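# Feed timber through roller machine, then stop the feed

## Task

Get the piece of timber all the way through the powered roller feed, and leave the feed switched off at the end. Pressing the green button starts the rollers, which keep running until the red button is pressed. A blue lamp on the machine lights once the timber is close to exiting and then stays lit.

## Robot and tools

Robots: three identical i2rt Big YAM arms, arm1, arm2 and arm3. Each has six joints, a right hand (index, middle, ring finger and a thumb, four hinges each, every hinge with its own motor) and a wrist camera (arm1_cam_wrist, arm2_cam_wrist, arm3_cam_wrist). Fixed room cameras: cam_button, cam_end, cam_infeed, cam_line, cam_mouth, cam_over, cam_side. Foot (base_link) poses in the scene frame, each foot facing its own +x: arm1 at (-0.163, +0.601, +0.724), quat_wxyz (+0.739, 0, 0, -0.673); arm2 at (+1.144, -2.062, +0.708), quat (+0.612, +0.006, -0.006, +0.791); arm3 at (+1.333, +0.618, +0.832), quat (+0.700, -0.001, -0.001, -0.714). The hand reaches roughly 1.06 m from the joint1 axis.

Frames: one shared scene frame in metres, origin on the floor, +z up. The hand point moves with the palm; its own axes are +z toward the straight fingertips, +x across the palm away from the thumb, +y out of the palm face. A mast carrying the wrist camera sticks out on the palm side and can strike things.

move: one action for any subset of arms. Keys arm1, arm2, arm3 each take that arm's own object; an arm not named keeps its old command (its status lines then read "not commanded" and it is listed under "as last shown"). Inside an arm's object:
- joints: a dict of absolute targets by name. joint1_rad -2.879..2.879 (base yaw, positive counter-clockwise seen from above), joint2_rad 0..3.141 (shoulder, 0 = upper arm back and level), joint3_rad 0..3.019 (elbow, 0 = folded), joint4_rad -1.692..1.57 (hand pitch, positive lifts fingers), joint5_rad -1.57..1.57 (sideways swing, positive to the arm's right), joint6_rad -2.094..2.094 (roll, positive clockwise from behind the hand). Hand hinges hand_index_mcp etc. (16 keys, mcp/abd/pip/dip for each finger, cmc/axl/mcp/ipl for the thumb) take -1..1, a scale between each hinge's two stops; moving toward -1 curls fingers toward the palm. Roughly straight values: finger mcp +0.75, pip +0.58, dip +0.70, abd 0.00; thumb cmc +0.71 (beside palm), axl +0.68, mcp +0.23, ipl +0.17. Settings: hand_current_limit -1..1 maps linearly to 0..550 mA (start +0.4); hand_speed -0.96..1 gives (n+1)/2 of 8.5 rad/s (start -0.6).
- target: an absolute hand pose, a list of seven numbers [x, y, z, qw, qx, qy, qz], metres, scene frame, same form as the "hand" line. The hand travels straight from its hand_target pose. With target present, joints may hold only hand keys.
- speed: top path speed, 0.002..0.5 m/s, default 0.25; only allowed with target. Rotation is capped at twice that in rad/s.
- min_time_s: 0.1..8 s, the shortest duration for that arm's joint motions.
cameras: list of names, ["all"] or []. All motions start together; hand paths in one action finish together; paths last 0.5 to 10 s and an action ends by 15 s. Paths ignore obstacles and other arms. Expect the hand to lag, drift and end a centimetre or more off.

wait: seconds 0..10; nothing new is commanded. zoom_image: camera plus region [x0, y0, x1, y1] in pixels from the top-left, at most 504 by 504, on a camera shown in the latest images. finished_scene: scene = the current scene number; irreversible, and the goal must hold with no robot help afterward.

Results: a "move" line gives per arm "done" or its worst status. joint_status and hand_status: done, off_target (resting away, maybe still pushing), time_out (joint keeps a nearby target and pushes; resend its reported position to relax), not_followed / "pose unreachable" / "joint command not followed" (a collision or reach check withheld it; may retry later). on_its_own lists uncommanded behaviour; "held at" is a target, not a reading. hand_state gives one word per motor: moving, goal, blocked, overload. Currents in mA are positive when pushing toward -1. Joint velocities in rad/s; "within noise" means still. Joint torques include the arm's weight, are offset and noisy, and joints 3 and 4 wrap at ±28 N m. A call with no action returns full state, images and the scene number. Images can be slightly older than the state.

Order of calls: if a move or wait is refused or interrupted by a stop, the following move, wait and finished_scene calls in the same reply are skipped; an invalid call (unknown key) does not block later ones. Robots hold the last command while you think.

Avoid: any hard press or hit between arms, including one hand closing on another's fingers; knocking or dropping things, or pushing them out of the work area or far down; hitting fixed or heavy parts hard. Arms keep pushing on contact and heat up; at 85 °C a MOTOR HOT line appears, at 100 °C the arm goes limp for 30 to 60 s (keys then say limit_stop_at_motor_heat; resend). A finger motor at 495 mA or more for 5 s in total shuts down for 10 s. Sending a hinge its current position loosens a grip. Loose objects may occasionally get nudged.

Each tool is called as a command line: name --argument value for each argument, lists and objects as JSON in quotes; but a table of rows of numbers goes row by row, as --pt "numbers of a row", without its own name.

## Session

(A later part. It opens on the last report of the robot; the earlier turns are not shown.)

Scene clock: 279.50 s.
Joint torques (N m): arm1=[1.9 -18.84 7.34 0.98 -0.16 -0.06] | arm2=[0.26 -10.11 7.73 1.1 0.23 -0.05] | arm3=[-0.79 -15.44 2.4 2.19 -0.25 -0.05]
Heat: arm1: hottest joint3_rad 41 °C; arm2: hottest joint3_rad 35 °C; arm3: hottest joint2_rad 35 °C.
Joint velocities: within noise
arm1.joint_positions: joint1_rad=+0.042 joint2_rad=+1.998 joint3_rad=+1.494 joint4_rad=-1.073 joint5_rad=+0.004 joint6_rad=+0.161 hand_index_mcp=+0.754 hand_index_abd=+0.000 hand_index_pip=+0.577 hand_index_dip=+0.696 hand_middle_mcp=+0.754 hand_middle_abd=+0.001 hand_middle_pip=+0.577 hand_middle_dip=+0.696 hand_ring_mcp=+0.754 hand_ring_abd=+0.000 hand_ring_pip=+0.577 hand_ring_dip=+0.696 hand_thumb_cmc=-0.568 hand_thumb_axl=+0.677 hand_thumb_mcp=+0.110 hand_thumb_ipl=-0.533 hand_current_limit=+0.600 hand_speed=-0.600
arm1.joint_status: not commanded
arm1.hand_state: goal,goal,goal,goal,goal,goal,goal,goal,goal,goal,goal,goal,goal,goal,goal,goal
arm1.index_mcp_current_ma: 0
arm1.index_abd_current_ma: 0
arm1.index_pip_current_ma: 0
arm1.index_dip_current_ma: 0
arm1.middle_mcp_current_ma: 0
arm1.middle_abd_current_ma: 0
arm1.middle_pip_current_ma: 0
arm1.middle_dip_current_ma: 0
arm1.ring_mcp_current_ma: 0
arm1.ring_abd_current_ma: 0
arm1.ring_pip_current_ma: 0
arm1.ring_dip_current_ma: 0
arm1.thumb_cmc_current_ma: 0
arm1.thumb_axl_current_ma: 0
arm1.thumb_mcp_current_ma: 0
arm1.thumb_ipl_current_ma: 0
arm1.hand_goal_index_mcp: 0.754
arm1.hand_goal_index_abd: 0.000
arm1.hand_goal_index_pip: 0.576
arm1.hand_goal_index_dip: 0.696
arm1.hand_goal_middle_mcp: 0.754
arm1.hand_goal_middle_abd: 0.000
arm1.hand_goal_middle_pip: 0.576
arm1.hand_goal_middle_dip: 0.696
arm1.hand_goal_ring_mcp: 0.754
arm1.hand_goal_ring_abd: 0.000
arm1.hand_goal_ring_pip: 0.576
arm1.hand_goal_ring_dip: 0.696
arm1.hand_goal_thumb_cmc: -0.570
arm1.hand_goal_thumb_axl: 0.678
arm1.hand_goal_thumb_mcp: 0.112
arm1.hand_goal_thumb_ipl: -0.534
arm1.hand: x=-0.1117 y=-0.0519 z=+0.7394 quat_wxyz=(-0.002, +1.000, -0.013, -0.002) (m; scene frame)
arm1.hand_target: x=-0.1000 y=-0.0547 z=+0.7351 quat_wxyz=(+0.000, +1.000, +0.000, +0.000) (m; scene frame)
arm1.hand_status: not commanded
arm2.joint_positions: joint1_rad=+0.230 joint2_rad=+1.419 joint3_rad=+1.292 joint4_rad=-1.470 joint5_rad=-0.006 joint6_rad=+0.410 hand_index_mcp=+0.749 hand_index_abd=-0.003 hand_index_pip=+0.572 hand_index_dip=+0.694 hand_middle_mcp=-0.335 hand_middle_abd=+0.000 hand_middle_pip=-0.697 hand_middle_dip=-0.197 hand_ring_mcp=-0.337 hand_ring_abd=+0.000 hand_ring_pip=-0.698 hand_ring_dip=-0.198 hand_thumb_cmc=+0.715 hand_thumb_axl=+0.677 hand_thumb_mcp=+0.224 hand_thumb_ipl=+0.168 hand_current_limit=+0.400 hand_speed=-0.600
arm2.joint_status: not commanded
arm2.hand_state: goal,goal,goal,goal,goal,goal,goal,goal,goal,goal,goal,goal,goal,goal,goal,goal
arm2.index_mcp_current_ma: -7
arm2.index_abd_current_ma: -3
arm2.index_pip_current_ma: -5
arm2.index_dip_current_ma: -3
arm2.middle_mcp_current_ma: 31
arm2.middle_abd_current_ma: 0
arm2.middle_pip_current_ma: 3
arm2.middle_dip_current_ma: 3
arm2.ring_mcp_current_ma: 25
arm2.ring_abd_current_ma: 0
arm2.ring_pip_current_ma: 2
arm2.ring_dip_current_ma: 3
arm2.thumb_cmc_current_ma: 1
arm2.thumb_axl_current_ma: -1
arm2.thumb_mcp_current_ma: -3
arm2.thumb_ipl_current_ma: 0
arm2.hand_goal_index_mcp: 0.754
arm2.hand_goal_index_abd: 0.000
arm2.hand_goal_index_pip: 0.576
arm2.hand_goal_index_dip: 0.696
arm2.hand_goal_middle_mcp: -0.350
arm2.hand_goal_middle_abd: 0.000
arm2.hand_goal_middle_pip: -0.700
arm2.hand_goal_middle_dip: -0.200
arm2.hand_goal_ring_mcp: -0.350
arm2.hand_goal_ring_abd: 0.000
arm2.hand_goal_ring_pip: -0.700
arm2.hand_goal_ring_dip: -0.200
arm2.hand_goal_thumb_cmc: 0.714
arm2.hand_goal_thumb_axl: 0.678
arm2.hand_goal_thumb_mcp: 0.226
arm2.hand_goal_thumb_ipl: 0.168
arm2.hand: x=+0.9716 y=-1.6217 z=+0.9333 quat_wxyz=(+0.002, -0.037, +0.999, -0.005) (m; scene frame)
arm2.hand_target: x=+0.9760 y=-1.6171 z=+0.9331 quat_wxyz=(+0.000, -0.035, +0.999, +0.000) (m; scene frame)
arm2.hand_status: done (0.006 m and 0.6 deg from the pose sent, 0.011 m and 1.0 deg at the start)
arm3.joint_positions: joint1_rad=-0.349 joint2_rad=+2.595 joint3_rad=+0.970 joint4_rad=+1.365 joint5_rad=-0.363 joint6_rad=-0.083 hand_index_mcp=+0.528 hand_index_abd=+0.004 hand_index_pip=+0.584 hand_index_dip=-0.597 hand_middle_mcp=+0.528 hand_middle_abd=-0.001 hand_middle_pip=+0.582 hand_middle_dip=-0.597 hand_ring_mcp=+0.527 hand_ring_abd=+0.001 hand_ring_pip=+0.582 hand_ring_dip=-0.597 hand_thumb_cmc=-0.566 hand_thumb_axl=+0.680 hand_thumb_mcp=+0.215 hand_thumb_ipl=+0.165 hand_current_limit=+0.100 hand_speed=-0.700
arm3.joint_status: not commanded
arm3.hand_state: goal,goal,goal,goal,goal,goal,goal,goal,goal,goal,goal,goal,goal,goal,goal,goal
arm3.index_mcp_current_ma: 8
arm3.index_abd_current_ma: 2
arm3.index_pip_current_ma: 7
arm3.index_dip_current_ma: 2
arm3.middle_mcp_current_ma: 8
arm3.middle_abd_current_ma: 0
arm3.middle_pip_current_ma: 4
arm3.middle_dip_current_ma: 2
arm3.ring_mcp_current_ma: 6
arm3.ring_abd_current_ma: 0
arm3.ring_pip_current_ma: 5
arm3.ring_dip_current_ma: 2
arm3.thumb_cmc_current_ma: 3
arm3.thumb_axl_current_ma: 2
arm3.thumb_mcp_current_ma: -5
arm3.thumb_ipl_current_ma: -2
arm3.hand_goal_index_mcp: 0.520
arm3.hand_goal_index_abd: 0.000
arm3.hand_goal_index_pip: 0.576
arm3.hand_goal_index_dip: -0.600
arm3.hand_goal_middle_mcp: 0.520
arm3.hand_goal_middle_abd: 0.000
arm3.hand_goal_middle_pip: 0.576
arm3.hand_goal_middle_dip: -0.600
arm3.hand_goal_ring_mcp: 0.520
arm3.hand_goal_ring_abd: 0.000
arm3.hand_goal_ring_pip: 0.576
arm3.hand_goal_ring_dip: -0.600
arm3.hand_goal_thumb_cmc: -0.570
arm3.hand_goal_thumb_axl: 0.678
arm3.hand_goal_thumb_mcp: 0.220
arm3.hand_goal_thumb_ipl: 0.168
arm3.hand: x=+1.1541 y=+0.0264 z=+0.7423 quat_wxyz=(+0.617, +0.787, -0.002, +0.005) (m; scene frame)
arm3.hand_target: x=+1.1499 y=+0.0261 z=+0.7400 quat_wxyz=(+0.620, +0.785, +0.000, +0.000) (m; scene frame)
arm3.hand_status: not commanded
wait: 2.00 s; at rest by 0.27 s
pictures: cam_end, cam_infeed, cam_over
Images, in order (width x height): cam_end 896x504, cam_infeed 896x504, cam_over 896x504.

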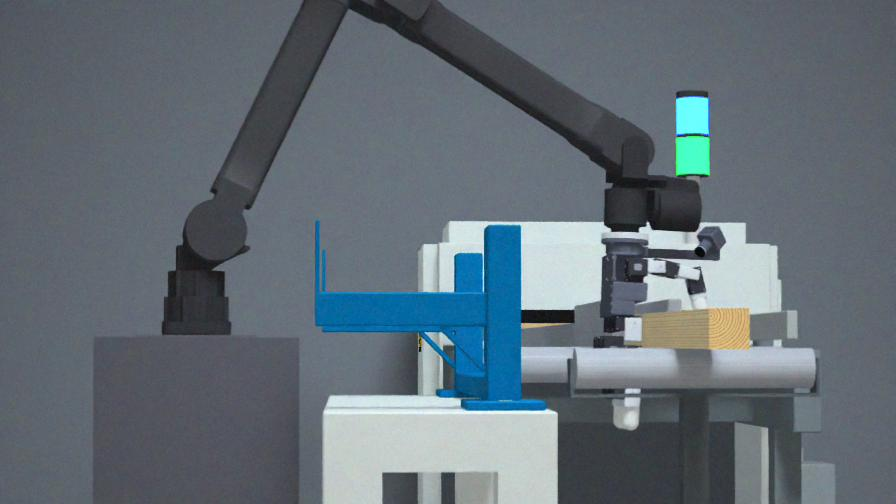

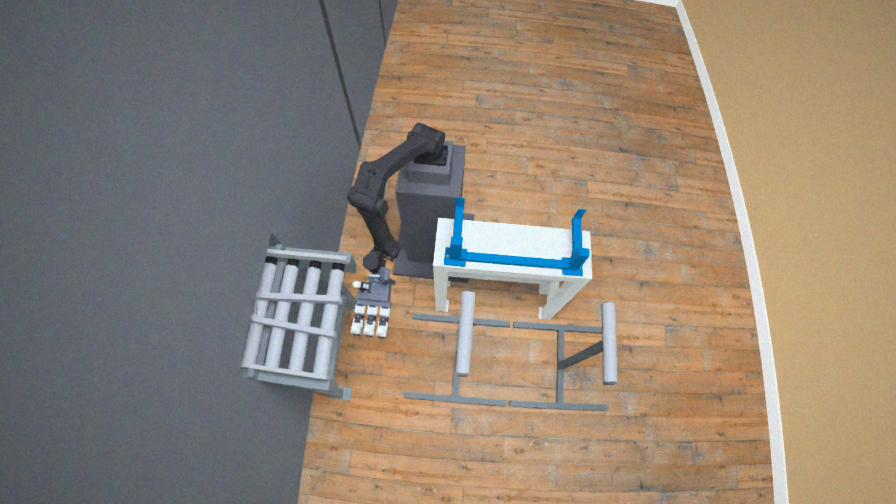

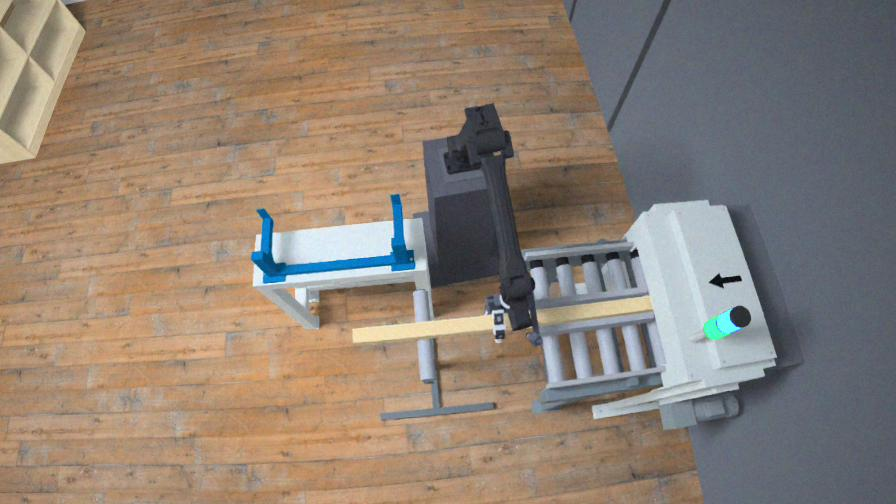

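move --arm2 '{"target": [0.976, -1.619, 0.906, 0, -0.035, 0.9994, 0], "speed": 0.05}' --cameras '["cam_button", "cam_over"]'

Scene clock: 283.00 s.
Joint torques (N m): arm1=[1.85 -18.84 7.31 1.03 -0.18 -0.07] | arm2=[0.38 -8.53 6.04 1.54 0.1 -0.03] | arm3=[-1.2 -15.44 2.33 2.25 -0.22 -0.06]
Heat: arm1: hottest joint3_rad 41 °C; arm2: hottest joint3_rad 35 °C; arm3: hottest joint2_rad 36 °C.
move: arm2 off_target
Joint velocities: within noise
arm1, arm3: as last shown
arm2.joint_positions: joint1_rad=+0.230 joint2_rad=+1.407 joint3_rad=+1.249 joint4_rad=-1.407 joint5_rad=-0.003 joint6_rad=+0.410 hand_index_mcp=+0.764 hand_index_abd=-0.001 hand_index_pip=+0.583 hand_index_dip=+0.698 hand_middle_mcp=-0.335 hand_middle_abd=+0.000 hand_middle_pip=-0.697 hand_middle_dip=-0.197 hand_ring_mcp=-0.337 hand_ring_abd=+0.000 hand_ring_pip=-0.698 hand_ring_dip=-0.198 hand_thumb_cmc=+0.715 hand_thumb_axl=+0.677 hand_thumb_mcp=+0.224 hand_thumb_ipl=+0.168 hand_current_limit=+0.400 hand_speed=-0.600
arm2.joint_status: not commanded
arm2.hand_state: goal,goal,goal,goal,goal,goal,goal,goal,goal,goal,goal,goal,goal,goal,goal,goal
arm2.index_mcp_current_ma: 18
arm2.index_abd_current_ma: -1
arm2.index_pip_current_ma: 10
arm2.index_dip_current_ma: 2
arm2.middle_mcp_current_ma: 31
arm2.middle_abd_current_ma: 0
arm2.middle_pip_current_ma: 3
arm2.middle_dip_current_ma: 3
arm2.ring_mcp_current_ma: 25
arm2.ring_abd_current_ma: 0
arm2.ring_pip_current_ma: 2
arm2.ring_dip_current_ma: 3
arm2.thumb_cmc_current_ma: 1
arm2.thumb_axl_current_ma: -1
arm2.thumb_mcp_current_ma: -4
arm2.thumb_ipl_current_ma: 0
arm2.hand_goal_index_mcp: 0.754
arm2.hand_goal_index_abd: 0.000
arm2.hand_goal_index_pip: 0.576
arm2.hand_goal_index_dip: 0.696
arm2.hand_goal_middle_mcp: -0.350
arm2.hand_goal_middle_abd: 0.000
arm2.hand_goal_middle_pip: -0.700
arm2.hand_goal_middle_dip: -0.200
arm2.hand_goal_ring_mcp: -0.350
arm2.hand_goal_ring_abd: 0.000
arm2.hand_goal_ring_pip: -0.700
arm2.hand_goal_ring_dip: -0.200
arm2.hand_goal_thumb_cmc: 0.714
arm2.hand_goal_thumb_axl: 0.678
arm2.hand_goal_thumb_mcp: 0.226
arm2.hand_goal_thumb_ipl: 0.168
arm2.hand: x=+0.9716 y=-1.6202 z=+0.9236 quat_wxyz=(-0.003, -0.037, +0.999, +0.010) (m; scene frame)
arm2.hand_target: x=+0.9761 y=-1.6196 z=+0.9062 quat_wxyz=(+0.000, -0.035, +0.999, +0.000) (m; scene frame)
arm2.hand_status: off_target (0.018 m and 1.2 deg from the pose sent, 0.028 m and 0.6 deg at the start)
pictures: cam_button, cam_over
Images, in order (width x height): cam_button 896x504, cam_over 896x504.

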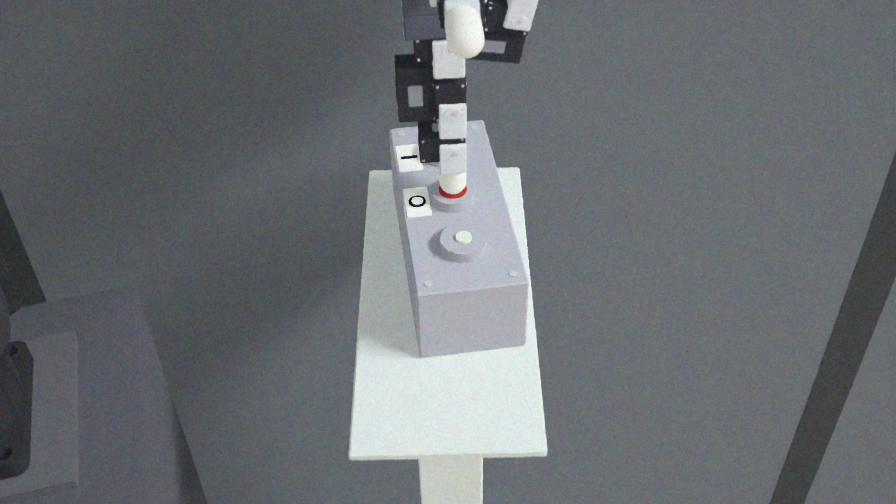

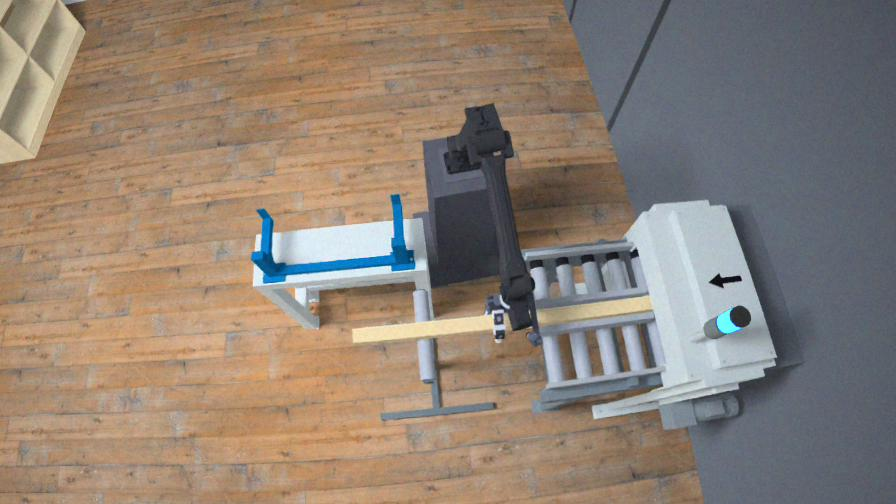

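move --arm1 '{"joints": {"hand_thumb_mcp": -0.449, "hand_thumb_ipl": -0.319}}' --arm2 '{"target": [0.976, -1.619, 0.965, 0, -0.035, 0.9994, 0], "speed": 0.1}'

move --arm1 '{"target": [-0.225, -0.055, 0.735, 0, 1, 0, 0], "speed": 0.1}' --cameras '["cam_over", "cam_button", "cam_end"]'

Scene clock: 287.87 s.
Joint torques (N m): arm1=[2.08 -18.96 7.3 0.55 -0.17 0.03] | arm2=[0.38 -9.58 11.77 0.16 0.14 -0.02] | arm3=[-0.91 -15.21 2.29 2.25 -0.24 -0.04]
Heat: arm1: hottest joint3_rad 41 °C; arm2: hottest joint3_rad 35 °C; arm3: hottest joint2_rad 36 °C.
move: arm1 off_target; arm2 off_target
Joint velocities: within noise
arm1.joint_positions: joint1_rad=+0.042 joint2_rad=+1.998 joint3_rad=+1.494 joint4_rad=-1.065 joint5_rad=+0.004 joint6_rad=+0.154 hand_index_mcp=+0.753 hand_index_abd=+0.000 hand_index_pip=+0.577 hand_index_dip=+0.696 hand_middle_mcp=+0.753 hand_middle_abd=+0.001 hand_middle_pip=+0.577 hand_middle_dip=+0.696 hand_ring_mcp=+0.753 hand_ring_abd=+0.000 hand_ring_pip=+0.577 hand_ring_dip=+0.696 hand_thumb_cmc=-0.568 hand_thumb_axl=+0.680 hand_thumb_mcp=-0.315 hand_thumb_ipl=-0.297 hand_current_limit=+0.600 hand_speed=-0.600
arm1.joint_status: hand_thumb_mcp off_target (ended at -0.315, target -0.449); hand_thumb_ipl off_target (ended at -0.297, target -0.319)
arm1.hand_state: goal,goal,goal,goal,goal,goal,goal,goal,goal,goal,goal,goal,goal,goal,blocked,blocked
arm1.index_mcp_current_ma: 0
arm1.index_abd_current_ma: 0
arm1.index_pip_current_ma: 0
arm1.index_dip_current_ma: 0
arm1.middle_mcp_current_ma: 0
arm1.middle_abd_current_ma: 0
arm1.middle_pip_current_ma: 0
arm1.middle_dip_current_ma: 0
arm1.ring_mcp_current_ma: 0
arm1.ring_abd_current_ma: 0
arm1.ring_pip_current_ma: 0
arm1.ring_dip_current_ma: 0
arm1.thumb_cmc_current_ma: 0
arm1.thumb_axl_current_ma: 0
arm1.thumb_mcp_current_ma: 440
arm1.thumb_ipl_current_ma: 23
arm1.hand_goal_index_mcp: 0.754
arm1.hand_goal_index_abd: 0.000
arm1.hand_goal_index_pip: 0.576
arm1.hand_goal_index_dip: 0.696
arm1.hand_goal_middle_mcp: 0.754
arm1.hand_goal_middle_abd: 0.000
arm1.hand_goal_middle_pip: 0.576
arm1.hand_goal_middle_dip: 0.696
arm1.hand_goal_ring_mcp: 0.754
arm1.hand_goal_ring_abd: 0.000
arm1.hand_goal_ring_pip: 0.576
arm1.hand_goal_ring_dip: 0.696
arm1.hand_goal_thumb_cmc: -0.570
arm1.hand_goal_thumb_axl: 0.678
arm1.hand_goal_thumb_mcp: -0.448
arm1.hand_goal_thumb_ipl: -0.318
arm1.hand: x=-0.1108 y=-0.0542 z=+0.7401 quat_wxyz=(+0.002, +1.000, -0.009, -0.002) (m; scene frame)
arm1.hand_target: x=-0.1001 y=-0.0547 z=+0.7351 quat_wxyz=(+0.000, +1.000, +0.000, +0.000) (m; scene frame)
arm1.hand_status: not commanded
arm2.joint_positions: joint1_rad=+0.230 joint2_rad=+1.404 joint3_rad=+1.311 joint4_rad=-1.530 joint5_rad=-0.004 joint6_rad=+0.409 hand_index_mcp=+0.749 hand_index_abd=-0.003 hand_index_pip=+0.572 hand_index_dip=+0.694 hand_middle_mcp=-0.335 hand_middle_abd=+0.000 hand_middle_pip=-0.697 hand_middle_dip=-0.197 hand_ring_mcp=-0.337 hand_ring_abd=+0.000 hand_ring_pip=-0.698 hand_ring_dip=-0.198 hand_thumb_cmc=+0.715 hand_thumb_axl=+0.677 hand_thumb_mcp=+0.224 hand_thumb_ipl=+0.168 hand_current_limit=+0.400 hand_speed=-0.600
arm2.joint_status: not commanded
arm2.hand_state: goal,goal,goal,goal,goal,goal,goal,goal,goal,goal,goal,goal,goal,goal,goal,goal
arm2.index_mcp_current_ma: -7
arm2.index_abd_current_ma: -3
arm2.index_pip_current_ma: -5
arm2.index_dip_current_ma: -3
arm2.middle_mcp_current_ma: 31
arm2.middle_abd_current_ma: 0
arm2.middle_pip_current_ma: 3
arm2.middle_dip_current_ma: 3
arm2.ring_mcp_current_ma: 25
arm2.ring_abd_current_ma: 0
arm2.ring_pip_current_ma: 2
arm2.ring_dip_current_ma: 3
arm2.thumb_cmc_current_ma: 1
arm2.thumb_axl_current_ma: -1
arm2.thumb_mcp_current_ma: -4
arm2.thumb_ipl_current_ma: 0
arm2.hand_goal_index_mcp: 0.754
arm2.hand_goal_index_abd: 0.000
arm2.hand_goal_index_pip: 0.576
arm2.hand_goal_index_dip: 0.696
arm2.hand_goal_middle_mcp: -0.350
arm2.hand_goal_middle_abd: 0.000
arm2.hand_goal_middle_pip: -0.700
arm2.hand_goal_middle_dip: -0.200
arm2.hand_goal_ring_mcp: -0.350
arm2.hand_goal_ring_abd: 0.000
arm2.hand_goal_ring_pip: -0.700
arm2.hand_goal_ring_dip: -0.200
arm2.hand_goal_thumb_cmc: 0.714
arm2.hand_goal_thumb_axl: 0.678
arm2.hand_goal_thumb_mcp: 0.226
arm2.hand_goal_thumb_ipl: 0.168
arm2.hand: x=+0.9772 y=-1.6316 z=+0.9445 quat_wxyz=(+0.009, -0.038, +0.999, -0.016) (m; scene frame)
arm2.hand_target: x=+0.9763 y=-1.6198 z=+0.9649 quat_wxyz=(+0.000, -0.035, +0.999, +0.000) (m; scene frame)
arm2.hand_status: off_target (0.024 m and 2.1 deg from the pose sent, 0.042 m and 1.2 deg at the start)
arm3: as last shown
pictures: none

Scene clock: 289.80 s.
Joint torques (N m): arm1=[-0.44 -19.08 6.9 0.84 0.11 -0.15] | arm2=[0.44 -9.52 11.78 0.14 0.14 -0.02] | arm3=[-0.91 -15.44 2.36 2.22 -0.25 -0.06]
Heat: arm1: hottest joint3_rad 40 °C; arm2: hottest joint3_rad 35 °C; arm3: hottest joint2_rad 36 °C.
move: arm1 done
Joint velocities: within noise
arm1.joint_positions: joint1_rad=-0.147 joint2_rad=+1.992 joint3_rad=+1.482 joint4_rad=-1.063 joint5_rad=-0.004 joint6_rad=-0.048 hand_index_mcp=+0.749 hand_index_abd=+0.000 hand_index_pip=+0.577 hand_index_dip=+0.696 hand_middle_mcp=+0.753 hand_middle_abd=+0.001 hand_middle_pip=+0.577 hand_middle_dip=+0.696 hand_ring_mcp=+0.753 hand_ring_abd=+0.000 hand_ring_pip=+0.577 hand_ring_dip=+0.696 hand_thumb_cmc=-0.576 hand_thumb_axl=+0.664 hand_thumb_mcp=-0.317 hand_thumb_ipl=-0.293 hand_current_limit=+0.600 hand_speed=-0.600
arm1.joint_status: not commanded
arm1.hand_state: goal,goal,goal,goal,goal,goal,goal,goal,goal,goal,goal,goal,goal,goal,blocked,blocked
arm1.index_mcp_current_ma: -1
arm1.index_abd_current_ma: 0
arm1.index_pip_current_ma: 0
arm1.index_dip_current_ma: 0
arm1.middle_mcp_current_ma: 0
arm1.middle_abd_current_ma: 0
arm1.middle_pip_current_ma: 0
arm1.middle_dip_current_ma: 0
arm1.ring_mcp_current_ma: 0
arm1.ring_abd_current_ma: 0
arm1.ring_pip_current_ma: 0
arm1.ring_dip_current_ma: 0
arm1.thumb_cmc_current_ma: -2
arm1.thumb_axl_current_ma: -10
arm1.thumb_mcp_current_ma: 440
arm1.thumb_ipl_current_ma: 33
arm1.hand_goal_index_mcp: 0.754
arm1.hand_goal_index_abd: 0.000
arm1.hand_goal_index_pip: 0.576
arm1.hand_goal_index_dip: 0.696
arm1.hand_goal_middle_mcp: 0.754
arm1.hand_goal_middle_abd: 0.000
arm1.hand_goal_middle_pip: 0.576
arm1.hand_goal_middle_dip: 0.696
arm1.hand_goal_ring_mcp: 0.754
arm1.hand_goal_ring_abd: 0.000
arm1.hand_goal_ring_pip: 0.576
arm1.hand_goal_ring_dip: 0.696
arm1.hand_goal_thumb_cmc: -0.570
arm1.hand_goal_thumb_axl: 0.678
arm1.hand_goal_thumb_mcp: -0.448
arm1.hand_goal_thumb_ipl: -0.318
arm1.hand: x=-0.2164 y=-0.0546 z=+0.7382 quat_wxyz=(-0.001, +1.000, -0.002, +0.002) (m; scene frame)
arm1.hand_target: x=-0.2249 y=-0.0549 z=+0.7350 quat_wxyz=(+0.000, +1.000, +0.000, +0.000) (m; scene frame)
arm1.hand_status: done (0.009 m and 0.4 deg from the pose sent, 0.114 m and 1.1 deg at the start)
arm2, arm3: as last shown
pictures: cam_button, cam_end, cam_over
Images, in order (width x height): cam_button 896x504, cam_end 896x504, cam_over 896x504.

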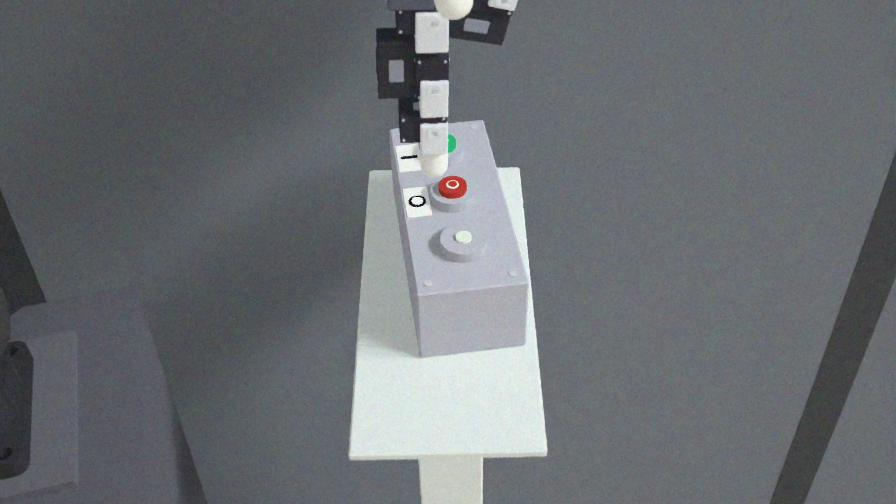

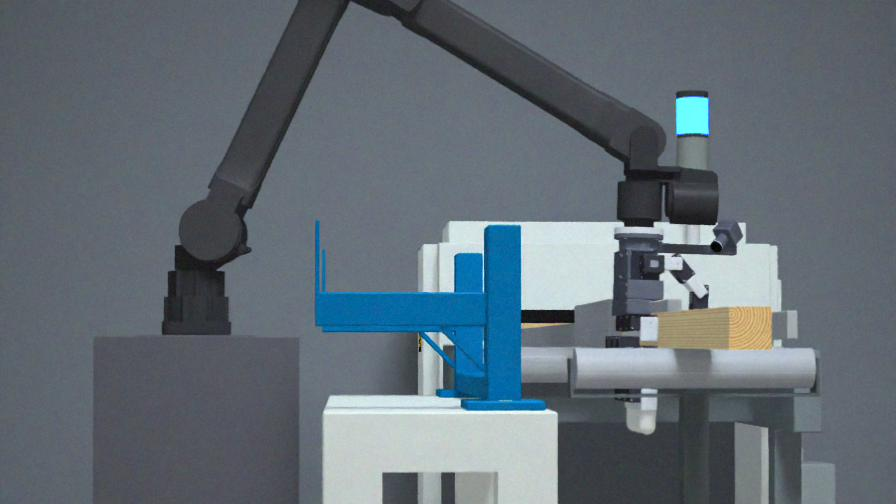

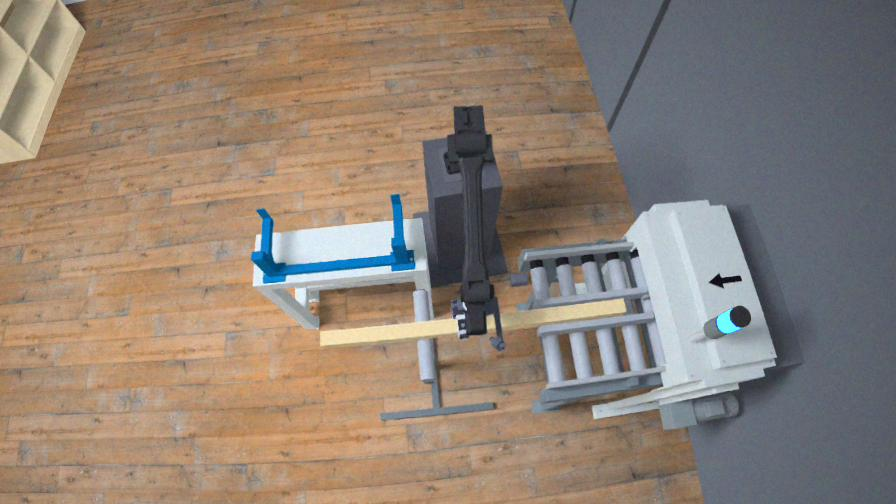

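move --arm1 '{"joints": {"hand_thumb_mcp": 0.112, "hand_thumb_ipl": -0.535}}'

move --arm1 '{"target": [-0.218, -0.056, 0.93, 0, 1, 0, 0], "speed": 0.2}' --cameras '["cam_over", "cam_end"]'

Scene clock: 293.10 s.
Joint torques (N m): arm1=[-0.38 -19.25 7.01 0.72 0.1 -0.09] | arm2=[0.32 -9.52 11.77 0.18 0.13 -0.02] | arm3=[-1.03 -15.33 2.32 2.22 -0.23 -0.07]
Heat: arm1: hottest joint3_rad 40 °C; arm2: hottest joint3_rad 36 °C; arm3: hottest joint2_rad 36 °C.
move: arm1 done
Joint velocities: within noise
arm1.joint_positions: joint1_rad=-0.147 joint2_rad=+1.993 joint3_rad=+1.480 joint4_rad=-1.060 joint5_rad=-0.004 joint6_rad=-0.054 hand_index_mcp=+0.749 hand_index_abd=+0.000 hand_index_pip=+0.577 hand_index_dip=+0.696 hand_middle_mcp=+0.753 hand_middle_abd=+0.001 hand_middle_pip=+0.577 hand_middle_dip=+0.696 hand_ring_mcp=+0.753 hand_ring_abd=+0.000 hand_ring_pip=+0.577 hand_ring_dip=+0.696 hand_thumb_cmc=-0.573 hand_thumb_axl=+0.675 hand_thumb_mcp=+0.103 hand_thumb_ipl=-0.532 hand_current_limit=+0.600 hand_speed=-0.600
arm1.joint_status: all done
arm1.hand_state: goal,goal,goal,goal,goal,goal,goal,goal,goal,goal,goal,goal,goal,goal,goal,goal
arm1.index_mcp_current_ma: -2
arm1.index_abd_current_ma: 0
arm1.index_pip_current_ma: 0
arm1.index_dip_current_ma: 0
arm1.middle_mcp_current_ma: 0
arm1.middle_abd_current_ma: 0
arm1.middle_pip_current_ma: 0
arm1.middle_dip_current_ma: 0
arm1.ring_mcp_current_ma: 0
arm1.ring_abd_current_ma: 0
arm1.ring_pip_current_ma: 0
arm1.ring_dip_current_ma: 0
arm1.thumb_cmc_current_ma: 0
arm1.thumb_axl_current_ma: -1
arm1.thumb_mcp_current_ma: -6
arm1.thumb_ipl_current_ma: 0
arm1.hand_goal_index_mcp: 0.754
arm1.hand_goal_index_abd: 0.000
arm1.hand_goal_index_pip: 0.576
arm1.hand_goal_index_dip: 0.696
arm1.hand_goal_middle_mcp: 0.754
arm1.hand_goal_middle_abd: 0.000
arm1.hand_goal_middle_pip: 0.576
arm1.hand_goal_middle_dip: 0.696
arm1.hand_goal_ring_mcp: 0.754
arm1.hand_goal_ring_abd: 0.000
arm1.hand_goal_ring_pip: 0.576
arm1.hand_goal_ring_dip: 0.696
arm1.hand_goal_thumb_cmc: -0.570
arm1.hand_goal_thumb_axl: 0.678
arm1.hand_goal_thumb_mcp: 0.112
arm1.hand_goal_thumb_ipl: -0.534
arm1.hand: x=-0.2159 y=-0.0547 z=+0.7374 quat_wxyz=(-0.001, +1.000, +0.000, +0.002) (m; scene frame)
arm1.hand_target: x=-0.2249 y=-0.0549 z=+0.7351 quat_wxyz=(+0.000, +1.000, +0.000, +0.000) (m; scene frame)
arm1.hand_status: not commanded
arm2, arm3: as last shown
pictures: none

Scene clock: 294.93 s.
Joint torques (N m): arm1=[0.62 -19.6 11.54 -0.08 0.1 0.04] | arm2=[0.38 -9.52 11.75 0.18 0.14 -0.02] | arm3=[-0.73 -15.68 2.37 2.22 -0.25 -0.05]
Heat: arm1: hottest joint3_rad 40 °C; arm2: hottest joint3_rad 36 °C; arm3: hottest joint2_rad 36 °C.
move: arm1 off_target
Joint velocities: within noise
arm1.joint_positions: joint1_rad=-0.147 joint2_rad=+1.853 joint3_rad=+1.736 joint4_rad=-1.499 joint5_rad=-0.003 joint6_rad=-0.054 hand_index_mcp=+0.749 hand_index_abd=+0.000 hand_index_pip=+0.577 hand_index_dip=+0.696 hand_middle_mcp=+0.753 hand_middle_abd=+0.001 hand_middle_pip=+0.577 hand_middle_dip=+0.696 hand_ring_mcp=+0.753 hand_ring_abd=+0.000 hand_ring_pip=+0.577 hand_ring_dip=+0.696 hand_thumb_cmc=-0.573 hand_thumb_axl=+0.675 hand_thumb_mcp=+0.103 hand_thumb_ipl=-0.532 hand_current_limit=+0.600 hand_speed=-0.600
arm1.joint_status: not commanded
arm1.hand_state: goal,goal,goal,goal,goal,goal,goal,goal,goal,goal,goal,goal,goal,goal,goal,goal
arm1.index_mcp_current_ma: -2
arm1.index_abd_current_ma: 0
arm1.index_pip_current_ma: 0
arm1.index_dip_current_ma: 0
arm1.middle_mcp_current_ma: 0
arm1.middle_abd_current_ma: 0
arm1.middle_pip_current_ma: 0
arm1.middle_dip_current_ma: 0
arm1.ring_mcp_current_ma: 0
arm1.ring_abd_current_ma: 0
arm1.ring_pip_current_ma: 0
arm1.ring_dip_current_ma: 0
arm1.thumb_cmc_current_ma: 0
arm1.thumb_axl_current_ma: -1
arm1.thumb_mcp_current_ma: -5
arm1.thumb_ipl_current_ma: 0
arm1.hand_goal_index_mcp: 0.754
arm1.hand_goal_index_abd: 0.000
arm1.hand_goal_index_pip: 0.576
arm1.hand_goal_index_dip: 0.696
arm1.hand_goal_middle_mcp: 0.754
arm1.hand_goal_middle_abd: 0.000
arm1.hand_goal_middle_pip: 0.576
arm1.hand_goal_middle_dip: 0.696
arm1.hand_goal_ring_mcp: 0.754
arm1.hand_goal_ring_abd: 0.000
arm1.hand_goal_ring_pip: 0.576
arm1.hand_goal_ring_dip: 0.696
arm1.hand_goal_thumb_cmc: -0.570
arm1.hand_goal_thumb_axl: 0.678
arm1.hand_goal_thumb_mcp: 0.112
arm1.hand_goal_thumb_ipl: -0.534
arm1.hand: x=-0.2154 y=-0.0438 z=+0.9036 quat_wxyz=(-0.023, +1.000, +0.001, +0.003) (m; scene frame)
arm1.hand_target: x=-0.2179 y=-0.0548 z=+0.9301 quat_wxyz=(+0.000, +1.000, +0.000, +0.000) (m; scene frame)
arm1.hand_status: off_target (0.029 m and 2.6 deg from the pose sent, 0.193 m and 0.2 deg at the start)
arm2, arm3: as last shown
pictures: cam_end, cam_over
Images, in order (width x height): cam_end 896x504, cam_over 896x504.

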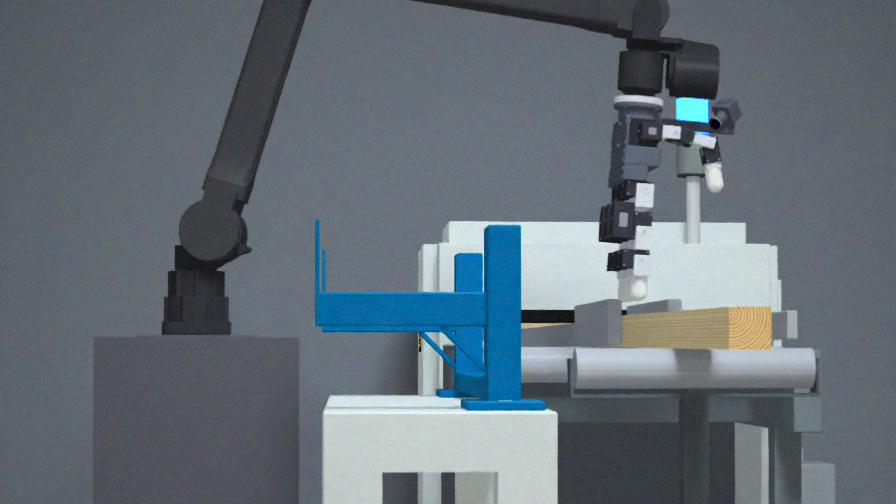

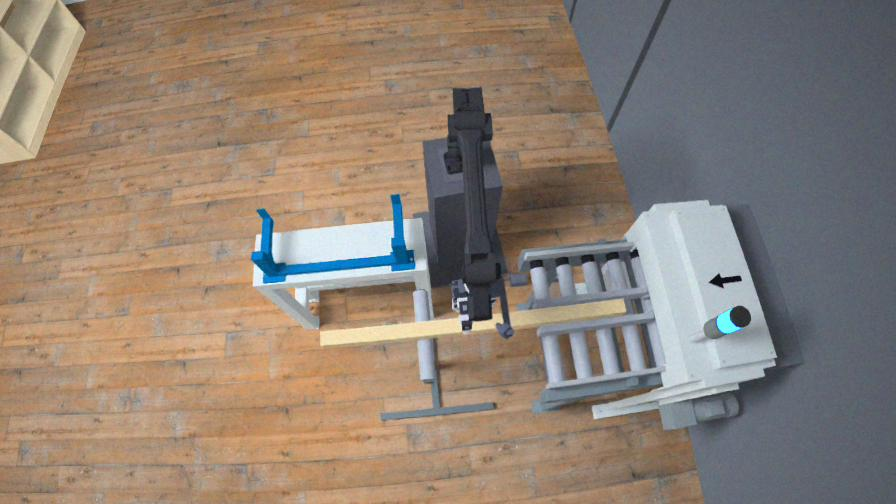

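finished_scene --scene 3

The scene is finished: the task was done.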